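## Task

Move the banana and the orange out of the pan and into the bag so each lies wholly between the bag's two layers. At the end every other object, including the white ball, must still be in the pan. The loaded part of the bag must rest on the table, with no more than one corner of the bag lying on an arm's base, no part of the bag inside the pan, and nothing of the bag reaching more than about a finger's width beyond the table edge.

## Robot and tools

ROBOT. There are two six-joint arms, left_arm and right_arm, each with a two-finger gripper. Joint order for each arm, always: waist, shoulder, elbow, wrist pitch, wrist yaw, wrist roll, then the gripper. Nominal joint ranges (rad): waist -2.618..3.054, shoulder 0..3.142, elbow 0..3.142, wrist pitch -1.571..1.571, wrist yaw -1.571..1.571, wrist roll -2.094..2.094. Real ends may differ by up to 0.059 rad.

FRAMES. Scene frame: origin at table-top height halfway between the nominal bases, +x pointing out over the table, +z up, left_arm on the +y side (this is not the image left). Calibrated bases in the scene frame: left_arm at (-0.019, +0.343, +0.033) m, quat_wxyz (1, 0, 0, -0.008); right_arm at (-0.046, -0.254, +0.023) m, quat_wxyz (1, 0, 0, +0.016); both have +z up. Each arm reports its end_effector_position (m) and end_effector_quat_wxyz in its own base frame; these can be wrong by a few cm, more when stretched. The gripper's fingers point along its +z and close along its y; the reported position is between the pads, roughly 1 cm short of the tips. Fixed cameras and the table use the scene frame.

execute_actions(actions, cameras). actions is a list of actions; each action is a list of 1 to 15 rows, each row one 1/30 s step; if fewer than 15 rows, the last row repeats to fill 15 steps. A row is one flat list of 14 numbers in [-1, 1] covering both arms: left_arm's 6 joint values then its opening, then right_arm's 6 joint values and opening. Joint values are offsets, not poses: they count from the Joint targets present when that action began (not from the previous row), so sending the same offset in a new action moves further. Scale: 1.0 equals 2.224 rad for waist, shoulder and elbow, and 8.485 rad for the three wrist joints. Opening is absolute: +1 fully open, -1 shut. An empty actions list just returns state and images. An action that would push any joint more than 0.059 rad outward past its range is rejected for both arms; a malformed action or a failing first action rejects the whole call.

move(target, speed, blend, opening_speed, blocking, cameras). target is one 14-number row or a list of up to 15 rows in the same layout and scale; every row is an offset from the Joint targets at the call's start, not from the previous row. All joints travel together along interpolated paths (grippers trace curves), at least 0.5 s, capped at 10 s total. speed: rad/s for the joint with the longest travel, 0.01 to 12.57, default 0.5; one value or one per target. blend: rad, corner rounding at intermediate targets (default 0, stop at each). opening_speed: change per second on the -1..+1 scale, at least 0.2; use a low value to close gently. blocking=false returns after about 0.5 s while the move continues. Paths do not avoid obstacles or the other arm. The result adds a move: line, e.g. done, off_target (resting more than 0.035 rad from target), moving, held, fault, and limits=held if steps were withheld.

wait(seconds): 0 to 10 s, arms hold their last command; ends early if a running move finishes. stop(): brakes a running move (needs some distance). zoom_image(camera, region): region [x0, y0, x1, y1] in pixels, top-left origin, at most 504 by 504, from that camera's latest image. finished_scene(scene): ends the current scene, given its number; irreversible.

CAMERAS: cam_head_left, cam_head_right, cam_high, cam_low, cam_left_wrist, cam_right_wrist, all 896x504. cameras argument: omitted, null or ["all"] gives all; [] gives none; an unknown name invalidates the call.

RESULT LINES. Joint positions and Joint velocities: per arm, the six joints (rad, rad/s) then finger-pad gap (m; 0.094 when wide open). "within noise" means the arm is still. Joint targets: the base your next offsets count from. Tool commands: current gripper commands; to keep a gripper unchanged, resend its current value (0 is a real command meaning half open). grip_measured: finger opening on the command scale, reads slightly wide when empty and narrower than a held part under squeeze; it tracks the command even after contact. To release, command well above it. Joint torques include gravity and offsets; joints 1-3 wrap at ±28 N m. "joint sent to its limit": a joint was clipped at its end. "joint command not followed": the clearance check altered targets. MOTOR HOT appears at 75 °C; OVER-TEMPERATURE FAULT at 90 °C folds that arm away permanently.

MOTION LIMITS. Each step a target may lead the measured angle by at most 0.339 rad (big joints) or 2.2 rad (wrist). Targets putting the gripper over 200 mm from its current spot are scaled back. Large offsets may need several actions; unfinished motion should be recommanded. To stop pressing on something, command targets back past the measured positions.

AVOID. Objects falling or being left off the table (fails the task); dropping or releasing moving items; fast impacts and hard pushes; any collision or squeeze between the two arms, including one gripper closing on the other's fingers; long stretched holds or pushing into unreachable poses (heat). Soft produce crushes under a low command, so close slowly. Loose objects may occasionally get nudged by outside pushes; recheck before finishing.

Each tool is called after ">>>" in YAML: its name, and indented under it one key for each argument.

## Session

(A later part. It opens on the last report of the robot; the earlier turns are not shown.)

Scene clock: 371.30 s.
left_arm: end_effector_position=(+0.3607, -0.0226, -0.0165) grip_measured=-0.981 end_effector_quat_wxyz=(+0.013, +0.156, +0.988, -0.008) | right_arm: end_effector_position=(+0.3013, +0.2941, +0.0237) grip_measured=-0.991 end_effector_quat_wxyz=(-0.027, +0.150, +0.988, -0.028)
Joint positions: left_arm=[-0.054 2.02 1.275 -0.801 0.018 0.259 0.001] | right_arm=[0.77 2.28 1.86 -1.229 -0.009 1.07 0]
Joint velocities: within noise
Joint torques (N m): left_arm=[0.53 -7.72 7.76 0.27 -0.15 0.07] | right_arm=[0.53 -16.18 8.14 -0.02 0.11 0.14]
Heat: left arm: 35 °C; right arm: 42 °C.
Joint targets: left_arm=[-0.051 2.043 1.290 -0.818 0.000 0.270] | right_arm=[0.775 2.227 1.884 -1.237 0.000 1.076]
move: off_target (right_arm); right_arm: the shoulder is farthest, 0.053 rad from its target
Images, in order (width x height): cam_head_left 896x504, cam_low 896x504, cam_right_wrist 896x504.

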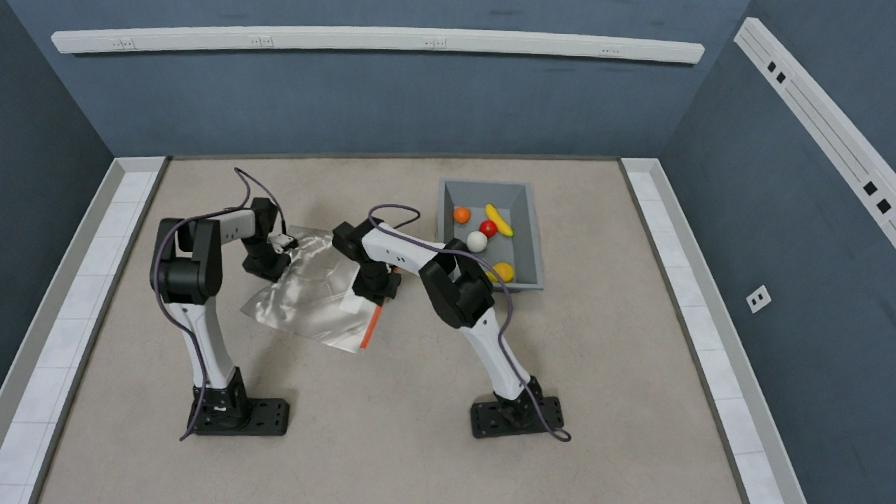

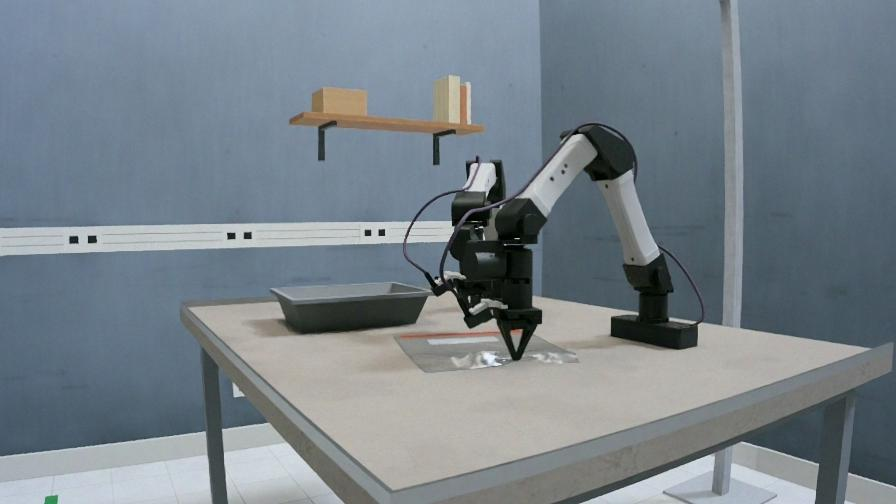

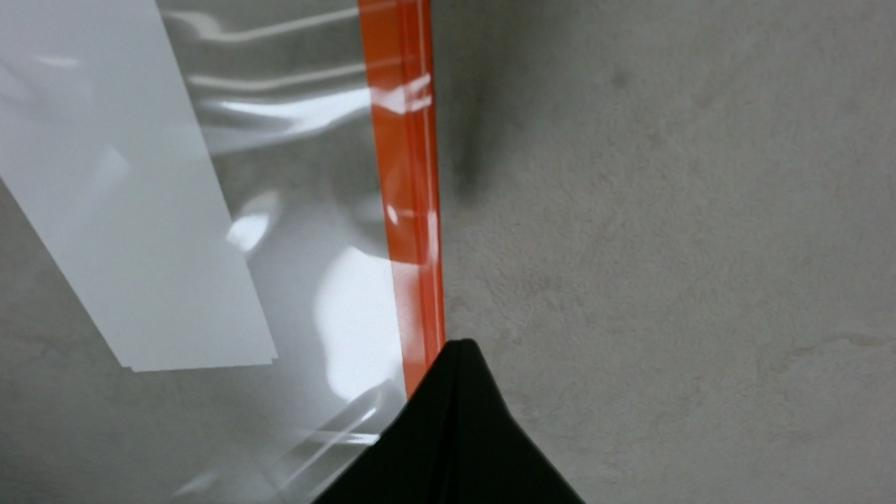

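>>> move:
  target:
    - [0,0,0,0,0,0,-1,0.003,0.041,-0.07,0.032,0,0,-0.1]
    - [0,0,0,0,0,0,-1,0.003,0.067,-0.1007,0.046,0,0,-0.1]
    - [0,0,0,0,0,0,-1,0.003,0.067,-0.1007,0.046,0,0,-1]
  speed: [0.4,0.3,0.3]
  opening_speed: 0.5
  cameras: ["cam_right_wrist"]

>>> move:
  target:
    - [0,0,0,0,0,0,-1,0.0085,-0.0283,0.1088,-0.0369,0,0.0022,-1]
    - [0,0,0,0,0,0,-1,0.0225,0.0459,0.2756,-0.0612,0,0.0059,-1]
    - [0,0,0,0,0,0,-1,0.0306,0.0904,0.3228,-0.0619,0,0.008,-1]
  speed: 0.3
  cameras: ["cam_head_left","cam_low","cam_right_wrist"]

>>> zoom_image:
  camera: "cam_low"
  region: [360, 250, 600, 380]

Scene clock: 376.33 s.
left_arm: end_effector_position=(+0.3607, -0.0225, -0.0165) grip_measured=-0.981 end_effector_quat_wxyz=(+0.013, +0.156, +0.988, -0.007) | right_arm: end_effector_position=(+0.3152, +0.3117, -0.0104) grip_measured=-0.987 end_effector_quat_wxyz=(+0.014, +0.146, +0.989, +0.026)
Joint positions: left_arm=[-0.054 2.02 1.275 -0.801 0.017 0.259 0.001] | right_arm=[0.776 2.27 1.705 -0.948 -0.01 1.07 0.001]
Joint velocities: left_arm=[within noise] | right_arm=[0.007 -0.007 0.002 0.154 0.037 0.022 -0.001]
Joint torques (N m): left_arm=[0.47 -7.69 7.73 0.27 -0.14 0.06] | right_arm=[0.55 -2.22 1.68 1.39 0.11 0.11]
Heat: left arm: 35 °C; right arm: 42 °C.
Joint targets: left_arm=[-0.051 2.043 1.290 -0.818 -0.001 0.270] | right_arm=[0.781 2.376 1.660 -0.847 0.000 1.076]
move: off_target (right_arm); target 3's new numbers were sent with right_arm's wrist pitch 0.172 rad from that target; right_arm: the shoulder is farthest, 0.106 rad from its target
Images, in order (width x height): cam_right_wrist 896x504.

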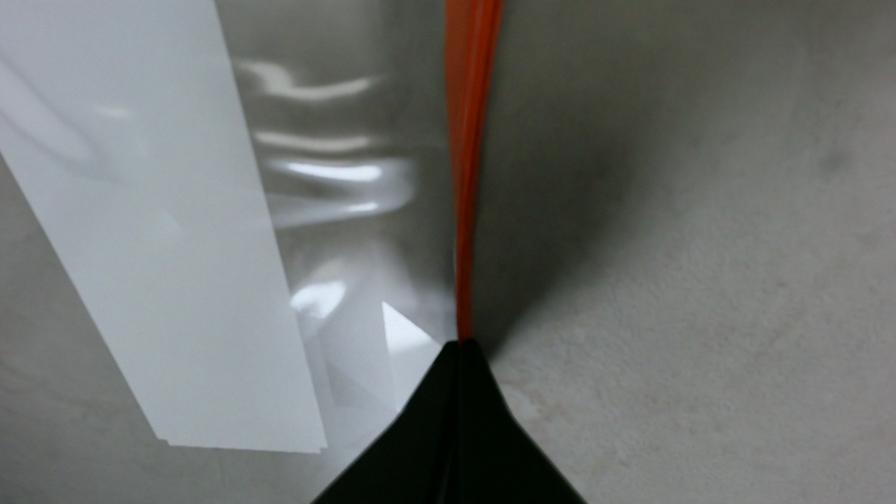

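Scene clock: 379.63 s.
left_arm: end_effector_position=(+0.3607, -0.0225, -0.0165) grip_measured=-0.981 end_effector_quat_wxyz=(+0.013, +0.156, +0.988, -0.007) | right_arm: end_effector_position=(+0.3259, +0.3683, +0.0183) grip_measured=-0.988 end_effector_quat_wxyz=(-0.005, +0.145, +0.989, -0.001)
Joint positions: left_arm=[-0.054 2.02 1.275 -0.801 0.017 0.259 0.001] | right_arm=[0.844 2.566 2.353 -1.365 -0.007 1.136 0.001]
Joint velocities: within noise
Joint torques (N m): left_arm=[0.46 -7.72 7.72 0.27 -0.13 0.07] | right_arm=[0.57 -12.4 8.49 0.19 0.09 0.12]
Heat: left arm: 35 °C; right arm: 42 °C.
Joint targets: left_arm=[-0.051 2.043 1.290 -0.818 -0.001 0.270] | right_arm=[0.849 2.577 2.378 -1.372 0.000 1.144]
move: done
Images, in order (width x height): cam_head_left 896x504, cam_low 896x504, cam_right_wrist 896x504.

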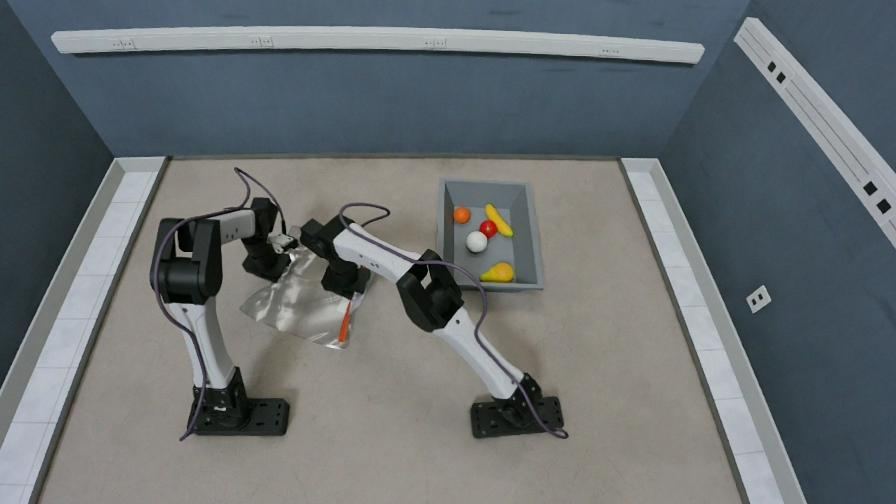

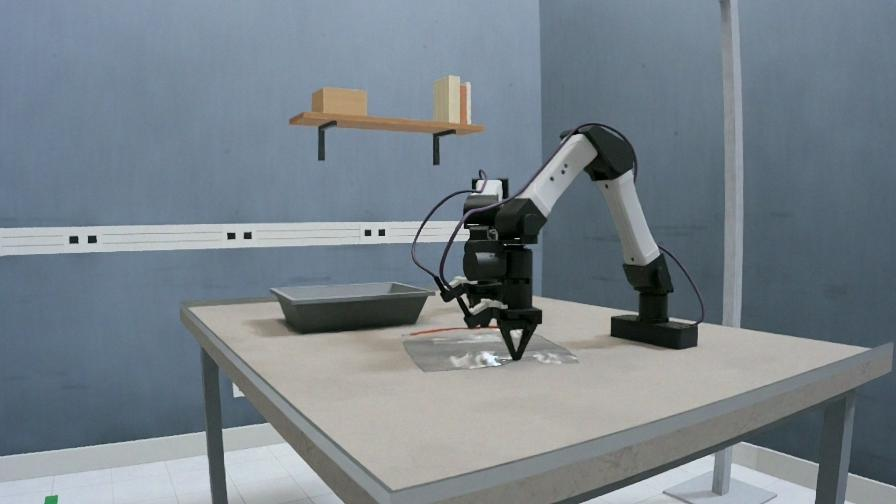

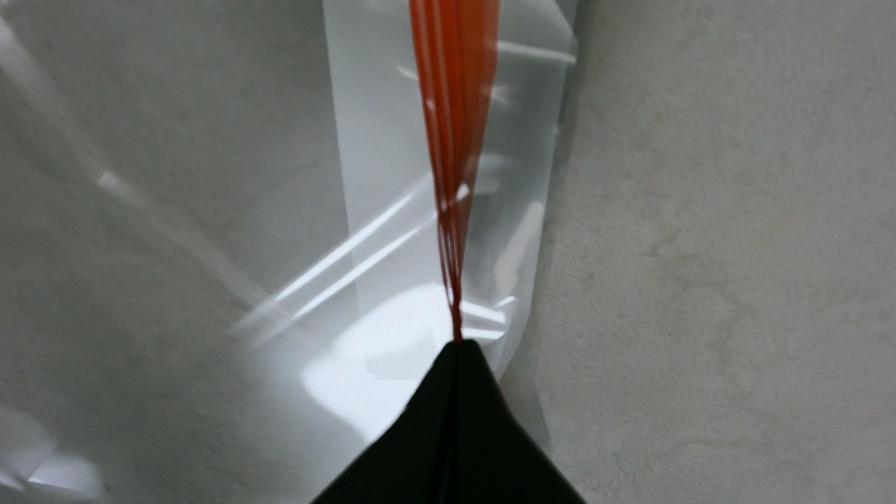

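Scaled by 2.100 from the camera's 896x504 image, which has a finer 1280x720 frame.

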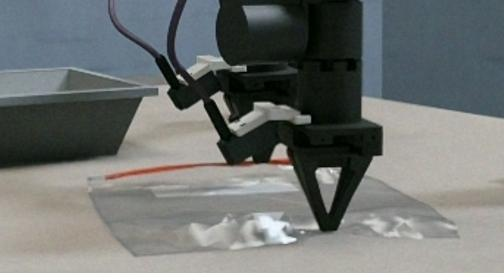

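>>> move:
  target:
    - [0,0,0,0,0,0,-1,0,0.03,-0.03,0.015,0,0,-1]
    - [0,0,0,0,0,0,-1,0,0.03,-0.03,0.015,0,0,-0.5]
    - [0,0,0,0,0,0,-1,0,-0.09,0.02,-0.029,0,0,-0.5]
  speed: 0.3
  opening_speed: 1
  cameras: ["cam_head_left","cam_low","cam_right_wrist"]

>>> zoom_image:
  camera: "cam_head_left"
  region: [230, 210, 450, 370]

>>> zoom_image:
  camera: "cam_right_wrist"
  region: [250, 0, 650, 400]

Scene clock: 387.13 s.
left_arm: end_effector_position=(+0.3607, -0.0225, -0.0165) grip_measured=-0.981 end_effector_quat_wxyz=(+0.013, +0.156, +0.988, -0.007) | right_arm: end_effector_position=(+0.3040, +0.3459, +0.0956) grip_measured=-0.501 end_effector_quat_wxyz=(-0.009, +0.145, +0.989, -0.006)
Joint positions: left_arm=[-0.054 2.02 1.275 -0.801 0.017 0.259 0.001] | right_arm=[0.847 2.425 2.402 -1.568 -0.008 1.139 0.023]
Joint velocities: within noise
Joint torques (N m): left_arm=[0.51 -7.72 7.76 0.27 -0.12 0.06] | right_arm=[0.23 -16.7 7.91 0.08 0.1 0.11]
Heat: left arm: 35 °C; right arm: 45 °C.
Joint targets: left_arm=[-0.051 2.043 1.290 -0.818 0.000 0.270] | right_arm=[0.849 2.377 2.423 -1.576 0.000 1.144]
joint sent to its limit (right arm) — the wrist pitch, lower limit.
move: off_target (right_arm); target 2's new numbers were sent with right_arm's wrist pitch 0.041 rad from that target; right_arm: the wrist pitch is farthest, 0.050 rad from its target
Images, in order (width x height): cam_head_left 896x504, cam_low 896x504, cam_right_wrist 896x504.

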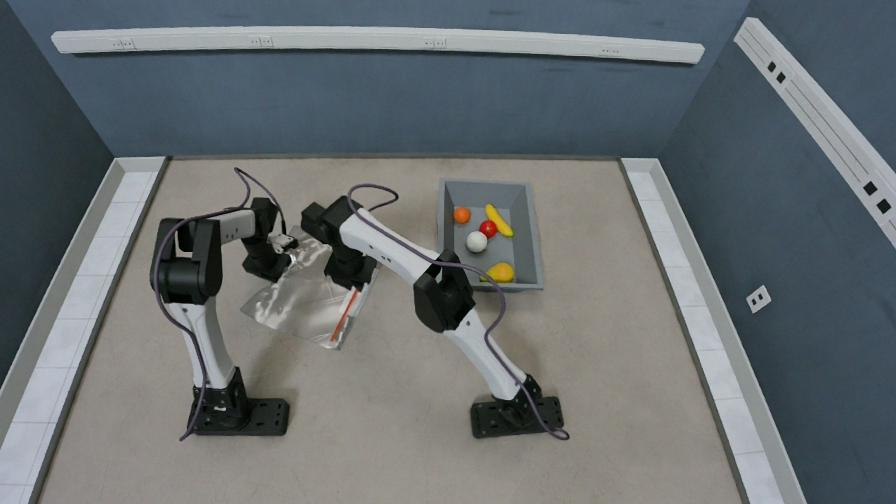

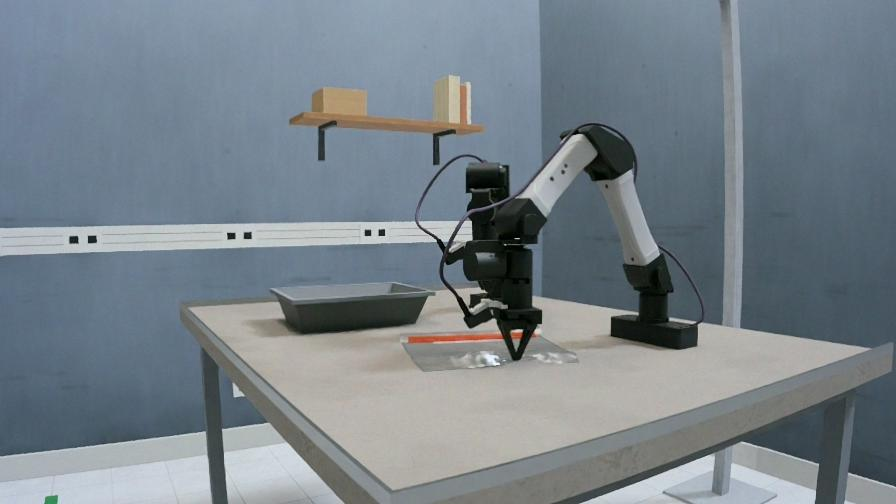

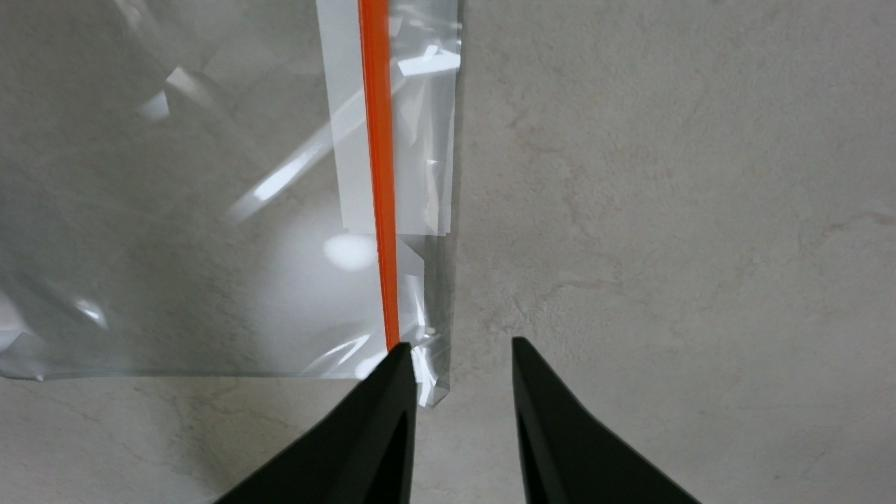

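Scaled by 2.291 from the camera's 896x504 image, which has a finer 1280x720 frame.

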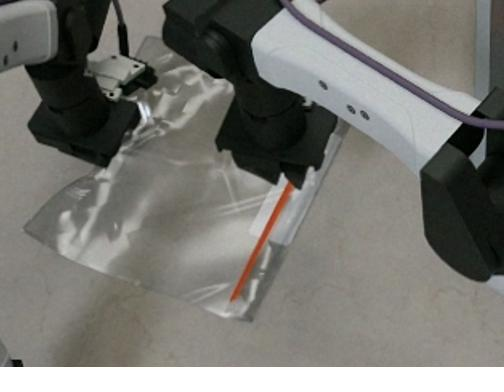

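Scaled by 1.260 from the camera's 896x504 image, which has a finer 1280x720 frame.

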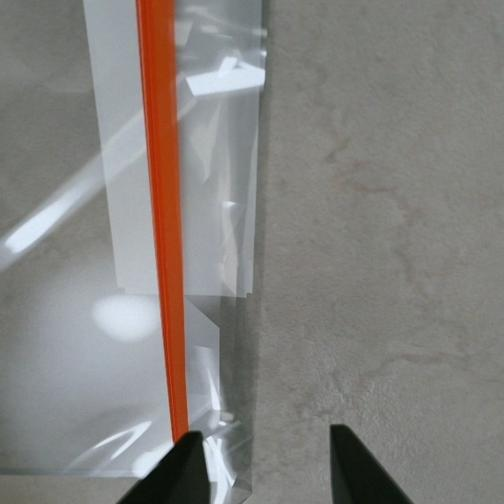

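>>> move:
  target:
    - [0,0,0,0,0,0,-1,0.0207,0.0436,-0.0522,0.0203,0,0.0112,-0.2]
    - [0,0,0,0,0,0,-1,0.0207,0.0544,-0.1583,0.0509,0,0.0112,-0.2]
  speed: 0.5
  cameras: ["cam_right_wrist","cam_head_left"]

Scene clock: 389.47 s.
left_arm: end_effector_position=(+0.3607, -0.0225, -0.0165) grip_measured=-0.981 end_effector_quat_wxyz=(+0.013, +0.156, +0.988, -0.007) | right_arm: end_effector_position=(+0.2974, +0.3725, -0.0068) grip_measured=-0.201 end_effector_quat_wxyz=(-0.004, +0.168, +0.986, +0.000)
Joint positions: left_arm=[-0.054 2.02 1.275 -0.801 0.017 0.259 0.001] | right_arm=[0.895 2.478 2.091 -1.187 -0.006 1.232 0.038]
Joint velocities: within noise
Joint torques (N m): left_arm=[0.47 -7.72 7.77 0.27 -0.12 0.05] | right_arm=[0.02 -11.1 4.16 0.64 0.08 0.12]
Heat: left arm: 35 °C; right arm: 45 °C.
Joint targets: left_arm=[-0.051 2.043 1.290 -0.818 0.000 0.270] | right_arm=[0.895 2.498 2.071 -1.143 0.000 1.239]
move: off_target (right_arm); right_arm: the wrist pitch is farthest, 0.043 rad from its target
Images, in order (width x height): cam_head_left 896x504, cam_right_wrist 896x504.

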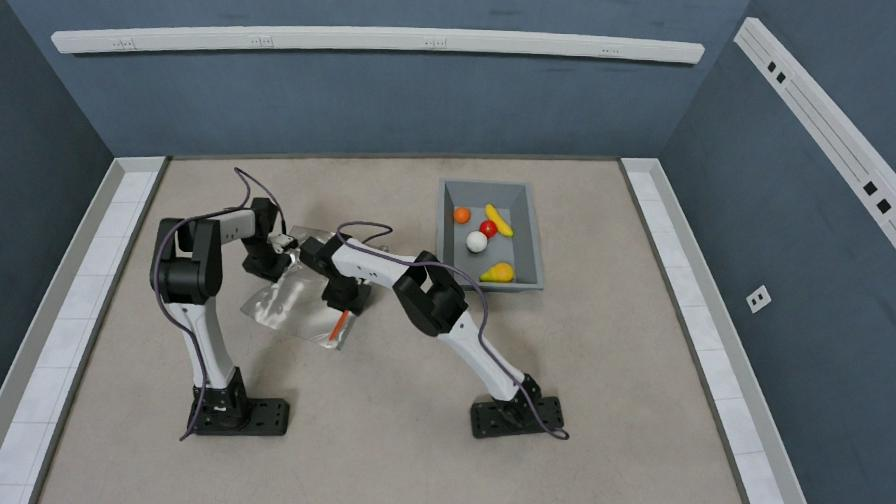

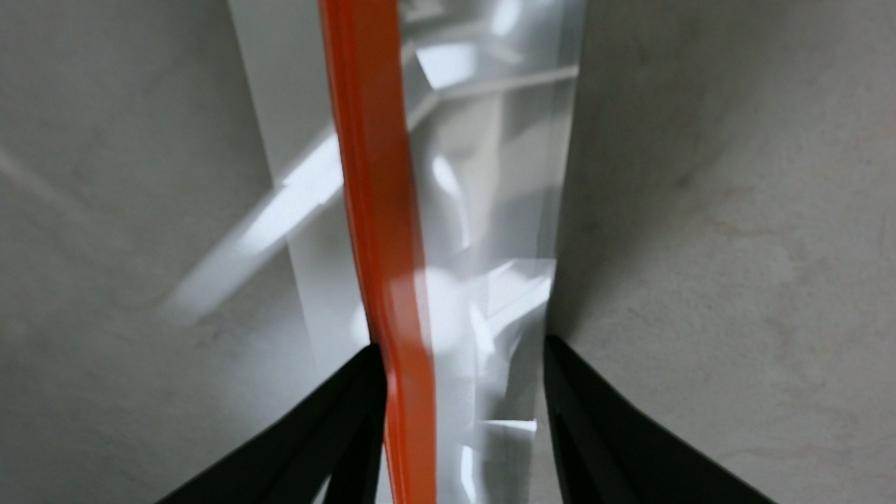

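>>> move:
  target:
    - [0,0,0,0,0,0,-1,0.0037,0.0234,0.0616,-0.0101,0,0,-0.2]
    - [0,0,0,0,0,0,-1,0.0037,0.04,0.0205,0.005,0,0,-0.2]
    - [0,0,0,0,0,0,-1,0.0037,0.04,0.0205,0.005,0,0,-1]
  speed: 0.3
  opening_speed: 0.5
  cameras: ["cam_right_wrist"]

>>> move:
  target:
    - [0,0,0,0,0,0,-1,-0.0193,-0.1848,-0.127,-0.0151,0,-0.005,-1]
    - [0,0,0,0,0,0,-1,-0.0418,-0.2352,-0.2795,0.0118,0,-0.01,-1]
  speed: 0.3
  cameras: ["cam_head_left","cam_low","cam_right_wrist"]

>>> zoom_image:
  camera: "cam_head_left"
  region: [230, 210, 450, 370]

Scene clock: 393.07 s.
left_arm: end_effector_position=(+0.3607, -0.0224, -0.0165) grip_measured=-0.981 end_effector_quat_wxyz=(+0.013, +0.156, +0.988, -0.007) | right_arm: end_effector_position=(+0.3105, +0.3918, -0.0090) grip_measured=-0.979 end_effector_quat_wxyz=(+0.012, +0.166, +0.986, +0.028)
Joint positions: left_arm=[-0.054 2.02 1.275 -0.801 0.017 0.259 0.001] | right_arm=[0.898 2.52 2.158 -1.148 -0.006 1.232 0.001]
Joint velocities: within noise
Joint torques (N m): left_arm=[0.46 -7.73 7.75 0.27 -0.13 0.06] | right_arm=[0.49 -7.41 2.22 0.82 0.09 0.11]
Heat: left arm: 35 °C; right arm: 45 °C.
Joint targets: left_arm=[-0.051 2.043 1.290 -0.818 -0.001 0.270] | right_arm=[0.903 2.586 2.117 -1.101 0.000 1.239]
move: off_target (right_arm); target 3's new numbers were sent with right_arm's wrist pitch 0.099 rad from that target; right_arm: the shoulder is farthest, 0.067 rad from its target
Images, in order (width x height): cam_right_wrist 896x504.

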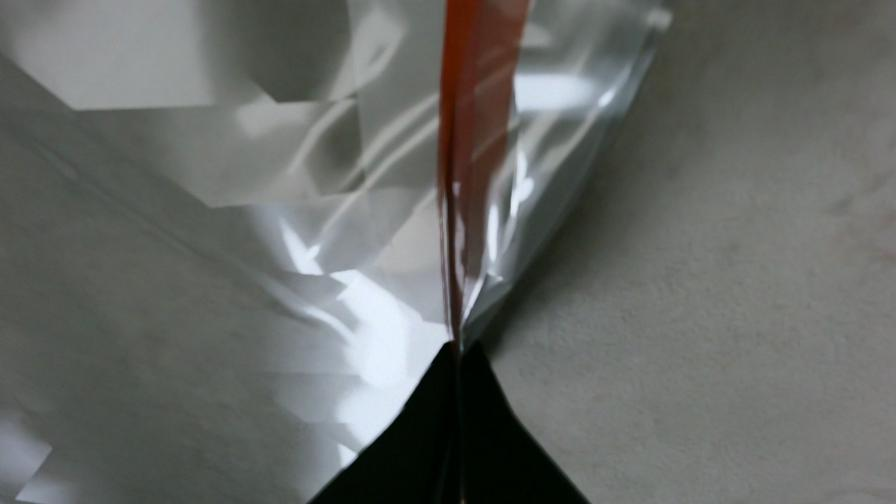

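Scene clock: 396.07 s.
left_arm: end_effector_position=(+0.3428, -0.0449, -0.0160) grip_measured=-0.982 end_effector_quat_wxyz=(-0.016, +0.164, +0.985, -0.060) | right_arm: end_effector_position=(+0.2859, +0.3197, +0.0125) grip_measured=-0.981 end_effector_quat_wxyz=(+0.028, +0.167, +0.983, +0.071)
Joint positions: left_arm=[-0.072 2.022 1.275 -0.867 0.117 0.26 0.001] | right_arm=[0.829 2.106 1.522 -0.837 -0.03 1.167 0.001]
Joint velocities: within noise
Joint torques (N m): left_arm=[1.89 -7.73 7.6 0.84 -1 0.05] | right_arm=[-1.78 -14.19 3.45 -1.17 0.29 -0.08]
Heat: left arm: 35 °C; right arm: 46 °C.
Joint targets: left_arm=[-0.051 2.043 1.290 -0.818 -0.001 0.270] | right_arm=[0.810 2.063 1.495 -1.001 0.000 1.154]
move: off_target (left_arm, right_arm); left_arm: the wrist yaw is farthest, 0.118 rad from its target; right_arm: the wrist pitch is farthest, 0.164 rad from its target
Images, in order (width x height): cam_head_left 896x504, cam_low 896x504, cam_right_wrist 896x504.

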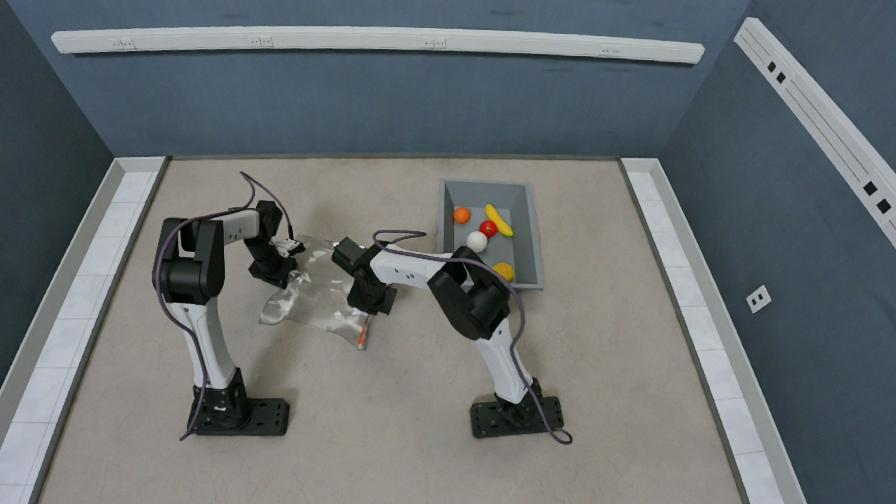

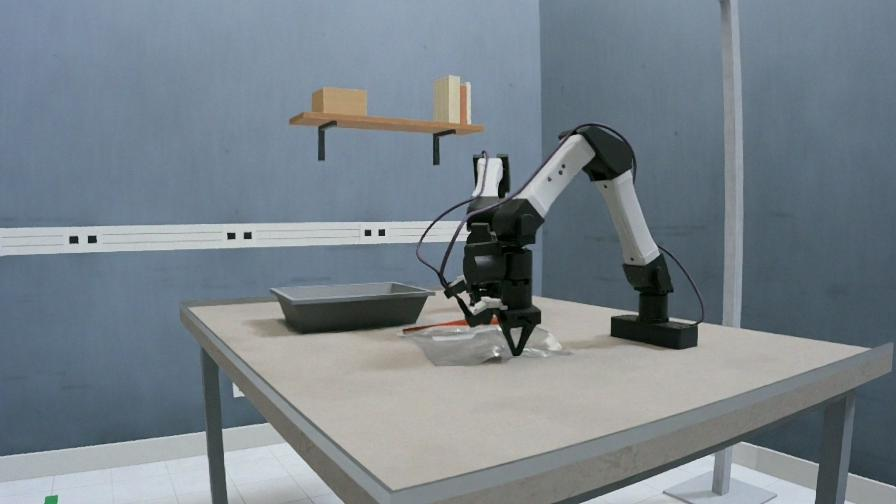

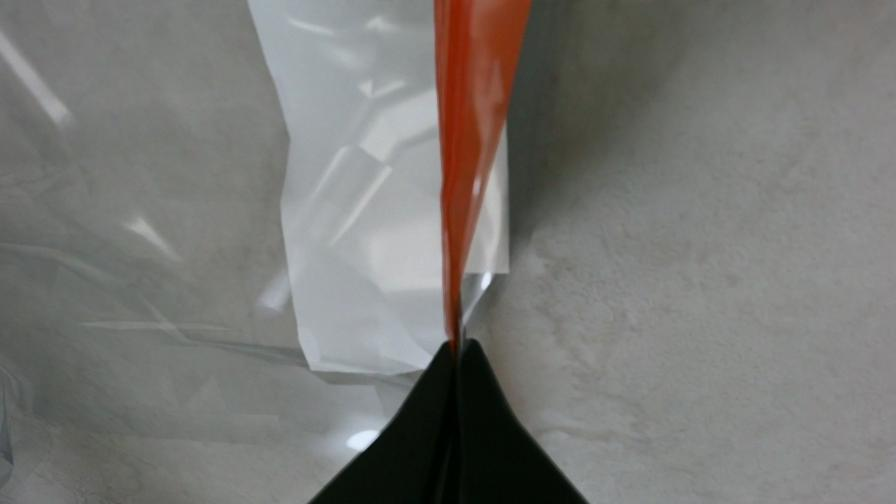

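Scaled by 2.291 from the camera's 896x504 image, which has a finer 1280x720 frame.

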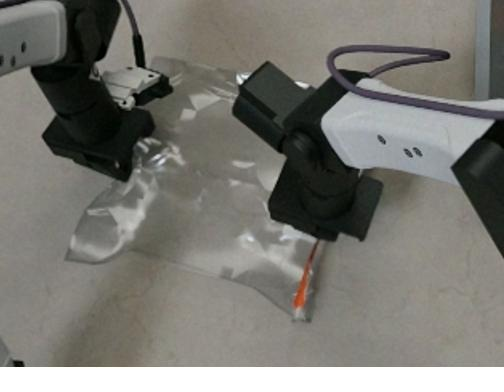

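>>> move:
  target:
    - [0,0,0,0,0,0,-1,0.01,0.02,0,0.01,0,0,-1]
    - [0,0,0,0,0,0,-1,0.01,0.02,0,0.01,0,0,-0.3]
    - [0,0,0,0,0,0,-1,0,-0.13,0.08,-0.05,0,0,-0.3]
  speed: 0.4
  opening_speed: 1
  cameras: ["cam_head_left","cam_low","cam_right_wrist"]

>>> zoom_image:
  camera: "cam_head_left"
  region: [230, 210, 450, 370]

Scene clock: 400.00 s.
left_arm: end_effector_position=(+0.3511, -0.0269, -0.0172) grip_measured=-0.982 end_effector_quat_wxyz=(-0.005, +0.159, +0.987, -0.018) | right_arm: end_effector_position=(+0.2261, +0.2436, +0.1468) grip_measured=-0.301 end_effector_quat_wxyz=(-0.004, +0.171, +0.985, +0.003)
Joint positions: left_arm=[-0.06 2.022 1.275 -0.838 0.034 0.261 0.001] | right_arm=[0.818 1.803 1.652 -1.418 -0.01 1.161 0.033]
Joint velocities: within noise
Joint torques (N m): left_arm=[0.85 -7.79 7.65 0.59 -0.29 0.05] | right_arm=[-0.65 -10.54 8.05 0.23 0.11 -0.04]
Heat: left arm: 36 °C; right arm: 47 °C.
Joint targets: left_arm=[-0.051 2.043 1.290 -0.818 -0.001 0.270] | right_arm=[0.810 1.774 1.673 -1.425 0.000 1.154]
move: done; target 2's new numbers were sent with right_arm's wrist pitch 0.115 rad from that target
Images, in order (width x height): cam_head_left 896x504, cam_low 896x504, cam_right_wrist 896x504.

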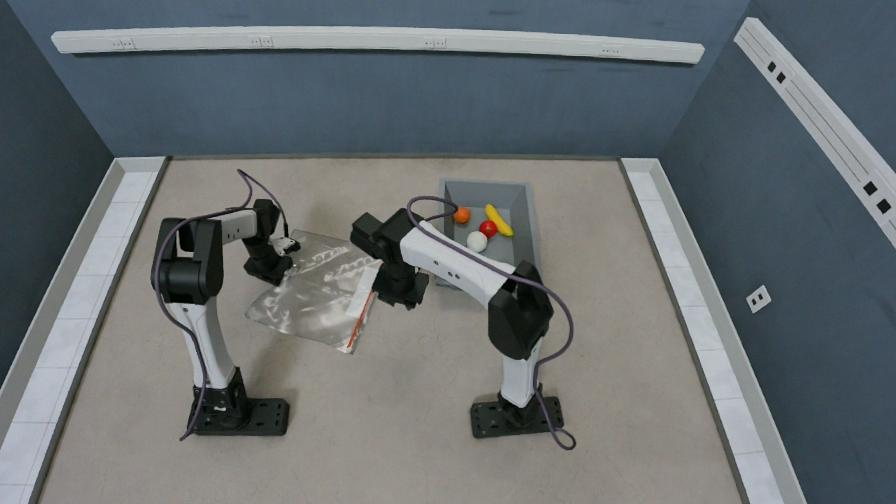

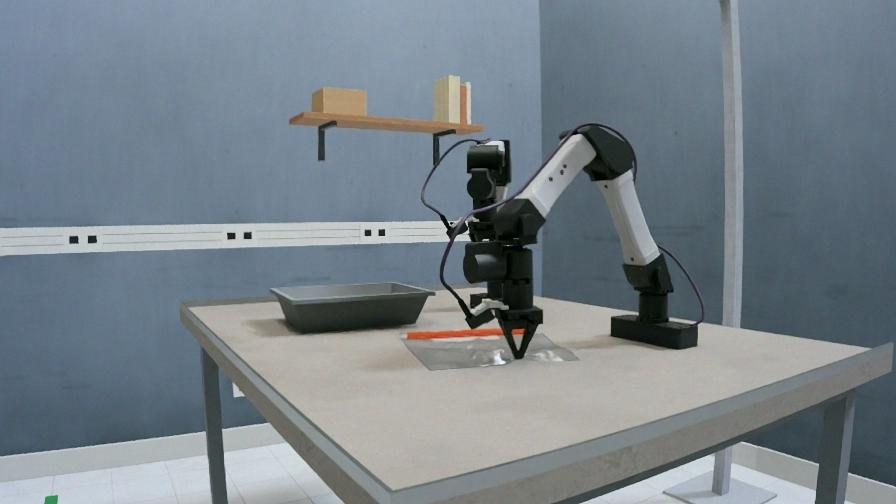

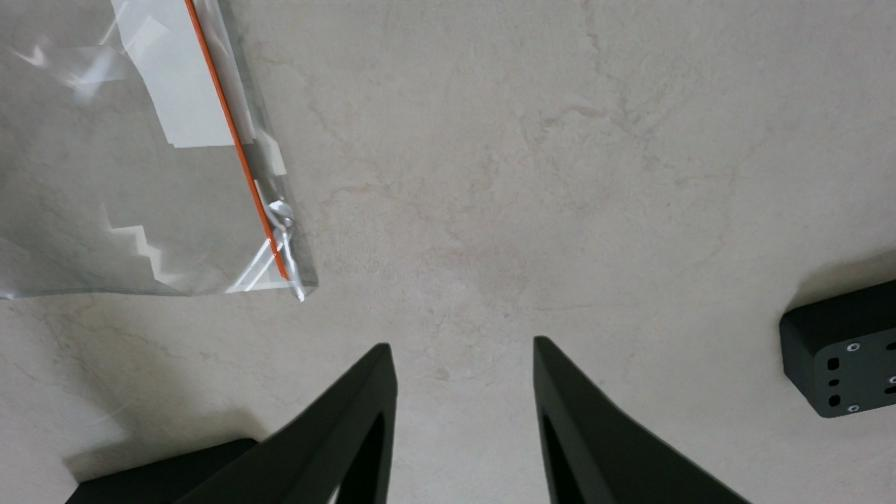

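Scaled by 2.291 from the camera's 896x504 image, which has a finer 1280x720 frame.

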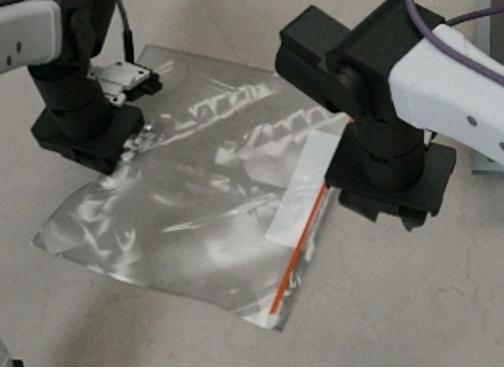

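>>> move:
  target:
    - [0,0,0,0,0,0,-1,0.0045,0.2415,0.1556,0.0172,0,-0.0041,-0.4]
    - [0,0,0,0,0,0,-1,0.0045,0.2665,0.0718,0.0457,0,-0.0041,-0.4]
  speed: 0.6
  cameras: ["cam_right_wrist","cam_head_left"]

Scene clock: 402.47 s.
left_arm: end_effector_position=(+0.3511, -0.0269, -0.0172) grip_measured=-0.982 end_effector_quat_wxyz=(-0.005, +0.159, +0.987, -0.018) | right_arm: end_effector_position=(+0.3052, +0.3272, -0.0071) grip_measured=-0.399 end_effector_quat_wxyz=(-0.004, +0.153, +0.988, +0.000)
Joint positions: left_arm=[-0.06 2.022 1.275 -0.838 0.034 0.261 0.001] | right_arm=[0.818 2.345 1.851 -1.082 -0.007 1.125 0.028]
Joint velocities: within noise
Joint torques (N m): left_arm=[0.91 -7.82 7.66 0.6 -0.29 0.05] | right_arm=[0.35 -10 4.22 0.65 0.09 -0.01]
Heat: left arm: 36 °C; right arm: 47 °C.
Joint targets: left_arm=[-0.051 2.043 1.290 -0.818 -0.001 0.270] | right_arm=[0.820 2.367 1.832 -1.037 0.000 1.119]
move: off_target (right_arm); right_arm: the wrist pitch is farthest, 0.044 rad from its target
Images, in order (width x height): cam_head_left 896x504, cam_right_wrist 896x504.

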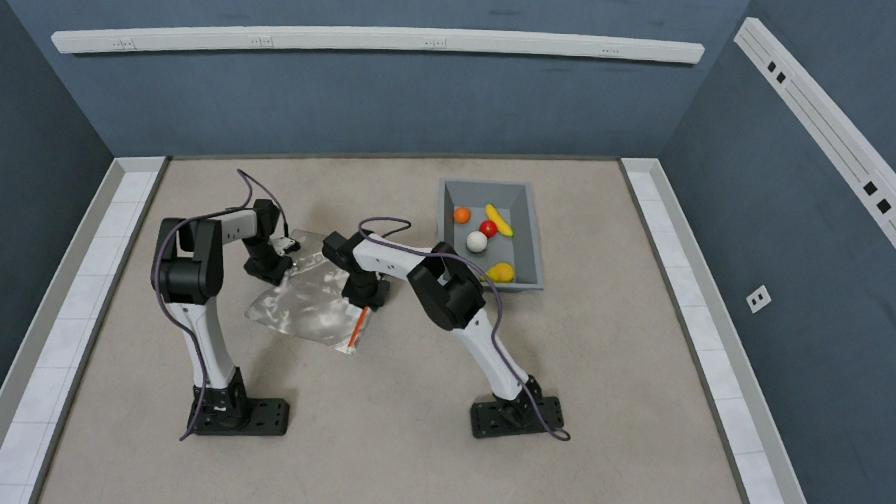

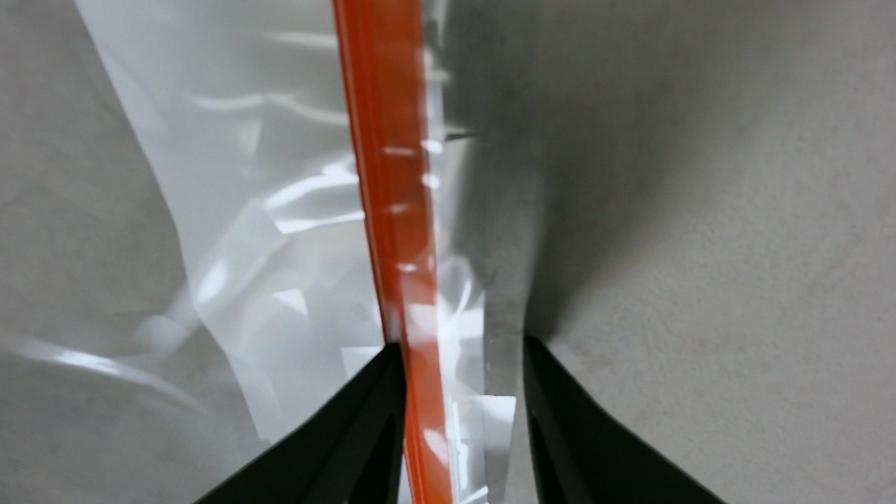

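>>> move:
  target:
    - [0,0,0,0,0,0,-1,0.0018,0.004,0.045,-0.009,0,0,-0.4]
    - [0,0,0,0,0,0,-1,0.0018,0.0337,0.005,0.0075,0,0,-0.4]
    - [0,0,0,0,0,0,-1,0.0018,0.0337,0.005,0.0075,0,0,-1]
  speed: 0.3
  opening_speed: 0.4
  cameras: ["cam_right_wrist"]

>>> move:
  target: [0,0,0,0,0,0,-1,-0.0396,-0.17,-0.157,-0.003,0,-0.005,-1]
  speed: 0.2
  cameras: ["cam_head_left","cam_low","cam_right_wrist"]

>>> zoom_image:
  camera: "cam_head_left"
  region: [230, 210, 450, 370]

Scene clock: 405.77 s.
left_arm: end_effector_position=(+0.3511, -0.0269, -0.0172) grip_measured=-0.982 end_effector_quat_wxyz=(-0.005, +0.159, +0.987, -0.018) | right_arm: end_effector_position=(+0.3167, +0.3363, -0.0089) grip_measured=-0.990 end_effector_quat_wxyz=(+0.011, +0.153, +0.988, +0.011)
Joint positions: left_arm=[-0.06 2.022 1.275 -0.838 0.034 0.261 0.001] | right_arm=[0.818 2.371 1.889 -1.057 0.006 1.125 0]
Joint velocities: within noise
Joint torques (N m): left_arm=[0.87 -7.8 7.64 0.59 -0.28 0.06] | right_arm=[0.69 -6.04 1.7 1.15 -0.03 -0.02]
Heat: left arm: 37 °C; right arm: 46 °C.
Joint targets: left_arm=[-0.051 2.043 1.290 -0.818 0.000 0.270] | right_arm=[0.824 2.442 1.843 -0.974 0.000 1.119]
move: off_target (right_arm); target 3's new numbers were sent with right_arm's wrist pitch 0.093 rad from that target; right_arm: the wrist pitch is farthest, 0.084 rad from its target
Images, in order (width x height): cam_right_wrist 896x504.

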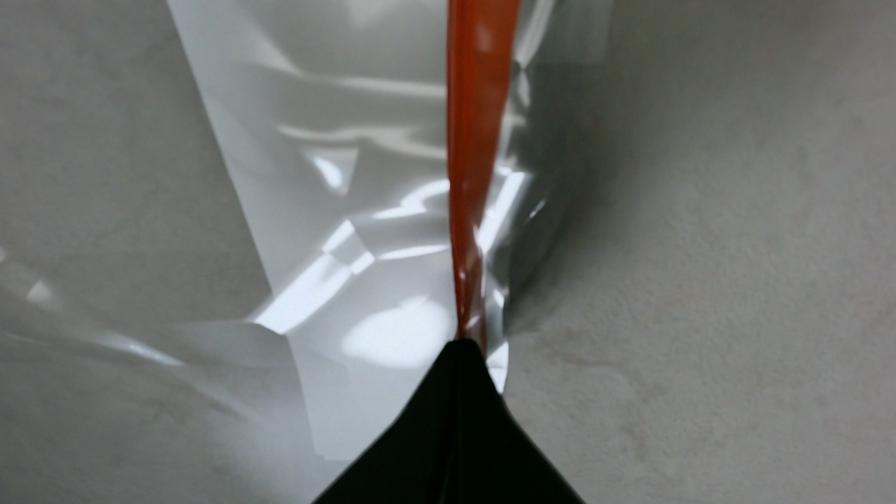

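Scene clock: 408.03 s.
left_arm: end_effector_position=(+0.3511, -0.0269, -0.0172) grip_measured=-0.982 end_effector_quat_wxyz=(-0.005, +0.159, +0.987, -0.018) | right_arm: end_effector_position=(+0.2844, +0.2657, +0.0044) grip_measured=-0.990 end_effector_quat_wxyz=(-0.007, +0.169, +0.986, +0.002)
Joint positions: left_arm=[-0.06 2.022 1.275 -0.838 0.034 0.261 0.001] | right_arm=[0.745 2.107 1.501 -0.97 -0.014 1.085 0]
Joint velocities: within noise
Joint torques (N m): left_arm=[0.87 -7.77 7.69 0.59 -0.28 0.04] | right_arm=[-0.81 -13.94 5.05 -0.05 0.15 -0.02]
Heat: left arm: 37 °C; right arm: 47 °C.
Joint targets: left_arm=[-0.051 2.043 1.290 -0.818 0.000 0.270] | right_arm=[0.736 2.064 1.494 -1.000 0.000 1.077]
move: off_target (right_arm); right_arm: the shoulder is farthest, 0.043 rad from its target
Images, in order (width x height): cam_head_left 896x504, cam_low 896x504, cam_right_wrist 896x504.

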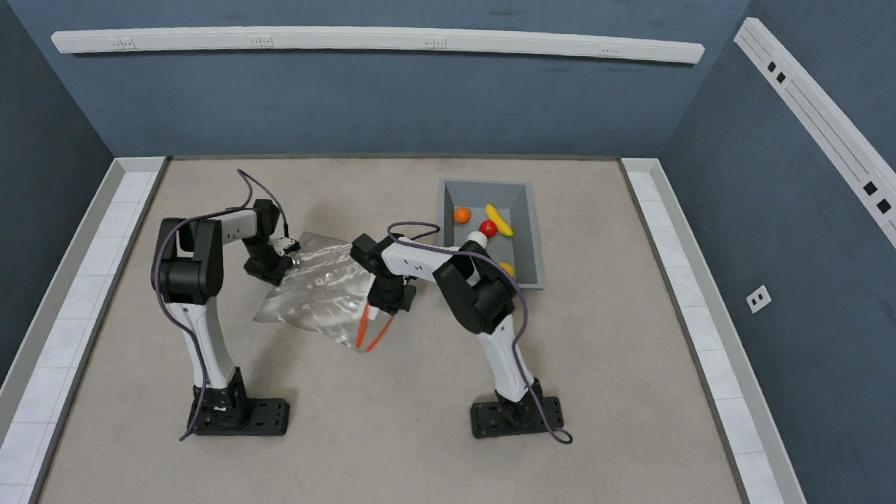

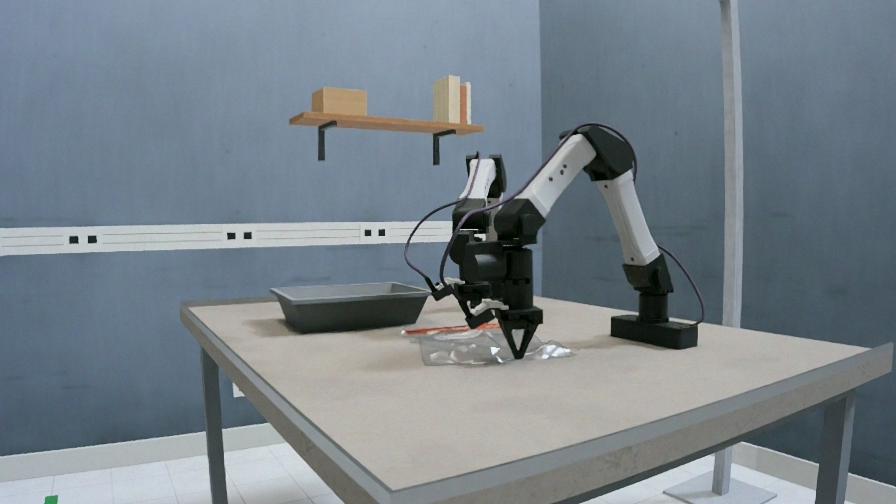

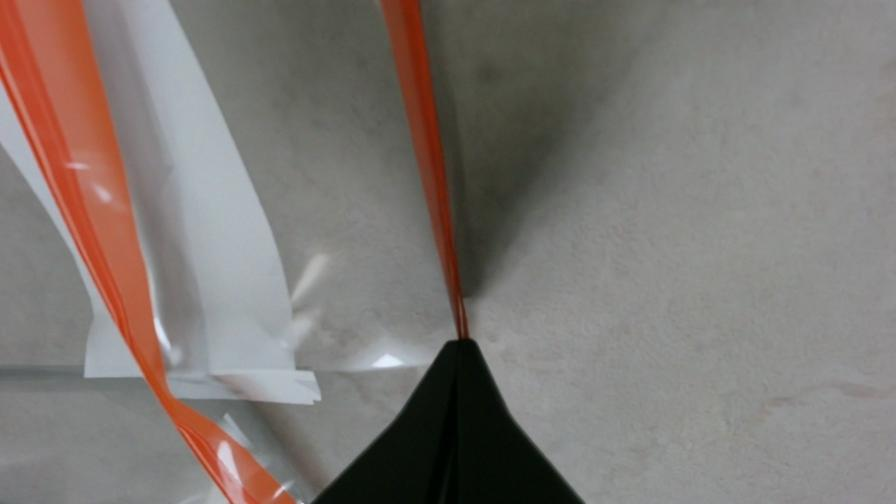

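Scaled by 2.291 from the camera's 896x504 image, which has a finer 1280x720 frame.

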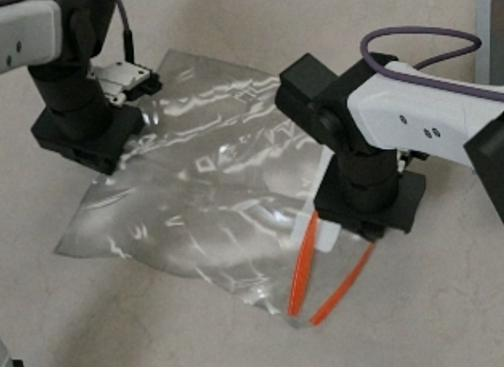

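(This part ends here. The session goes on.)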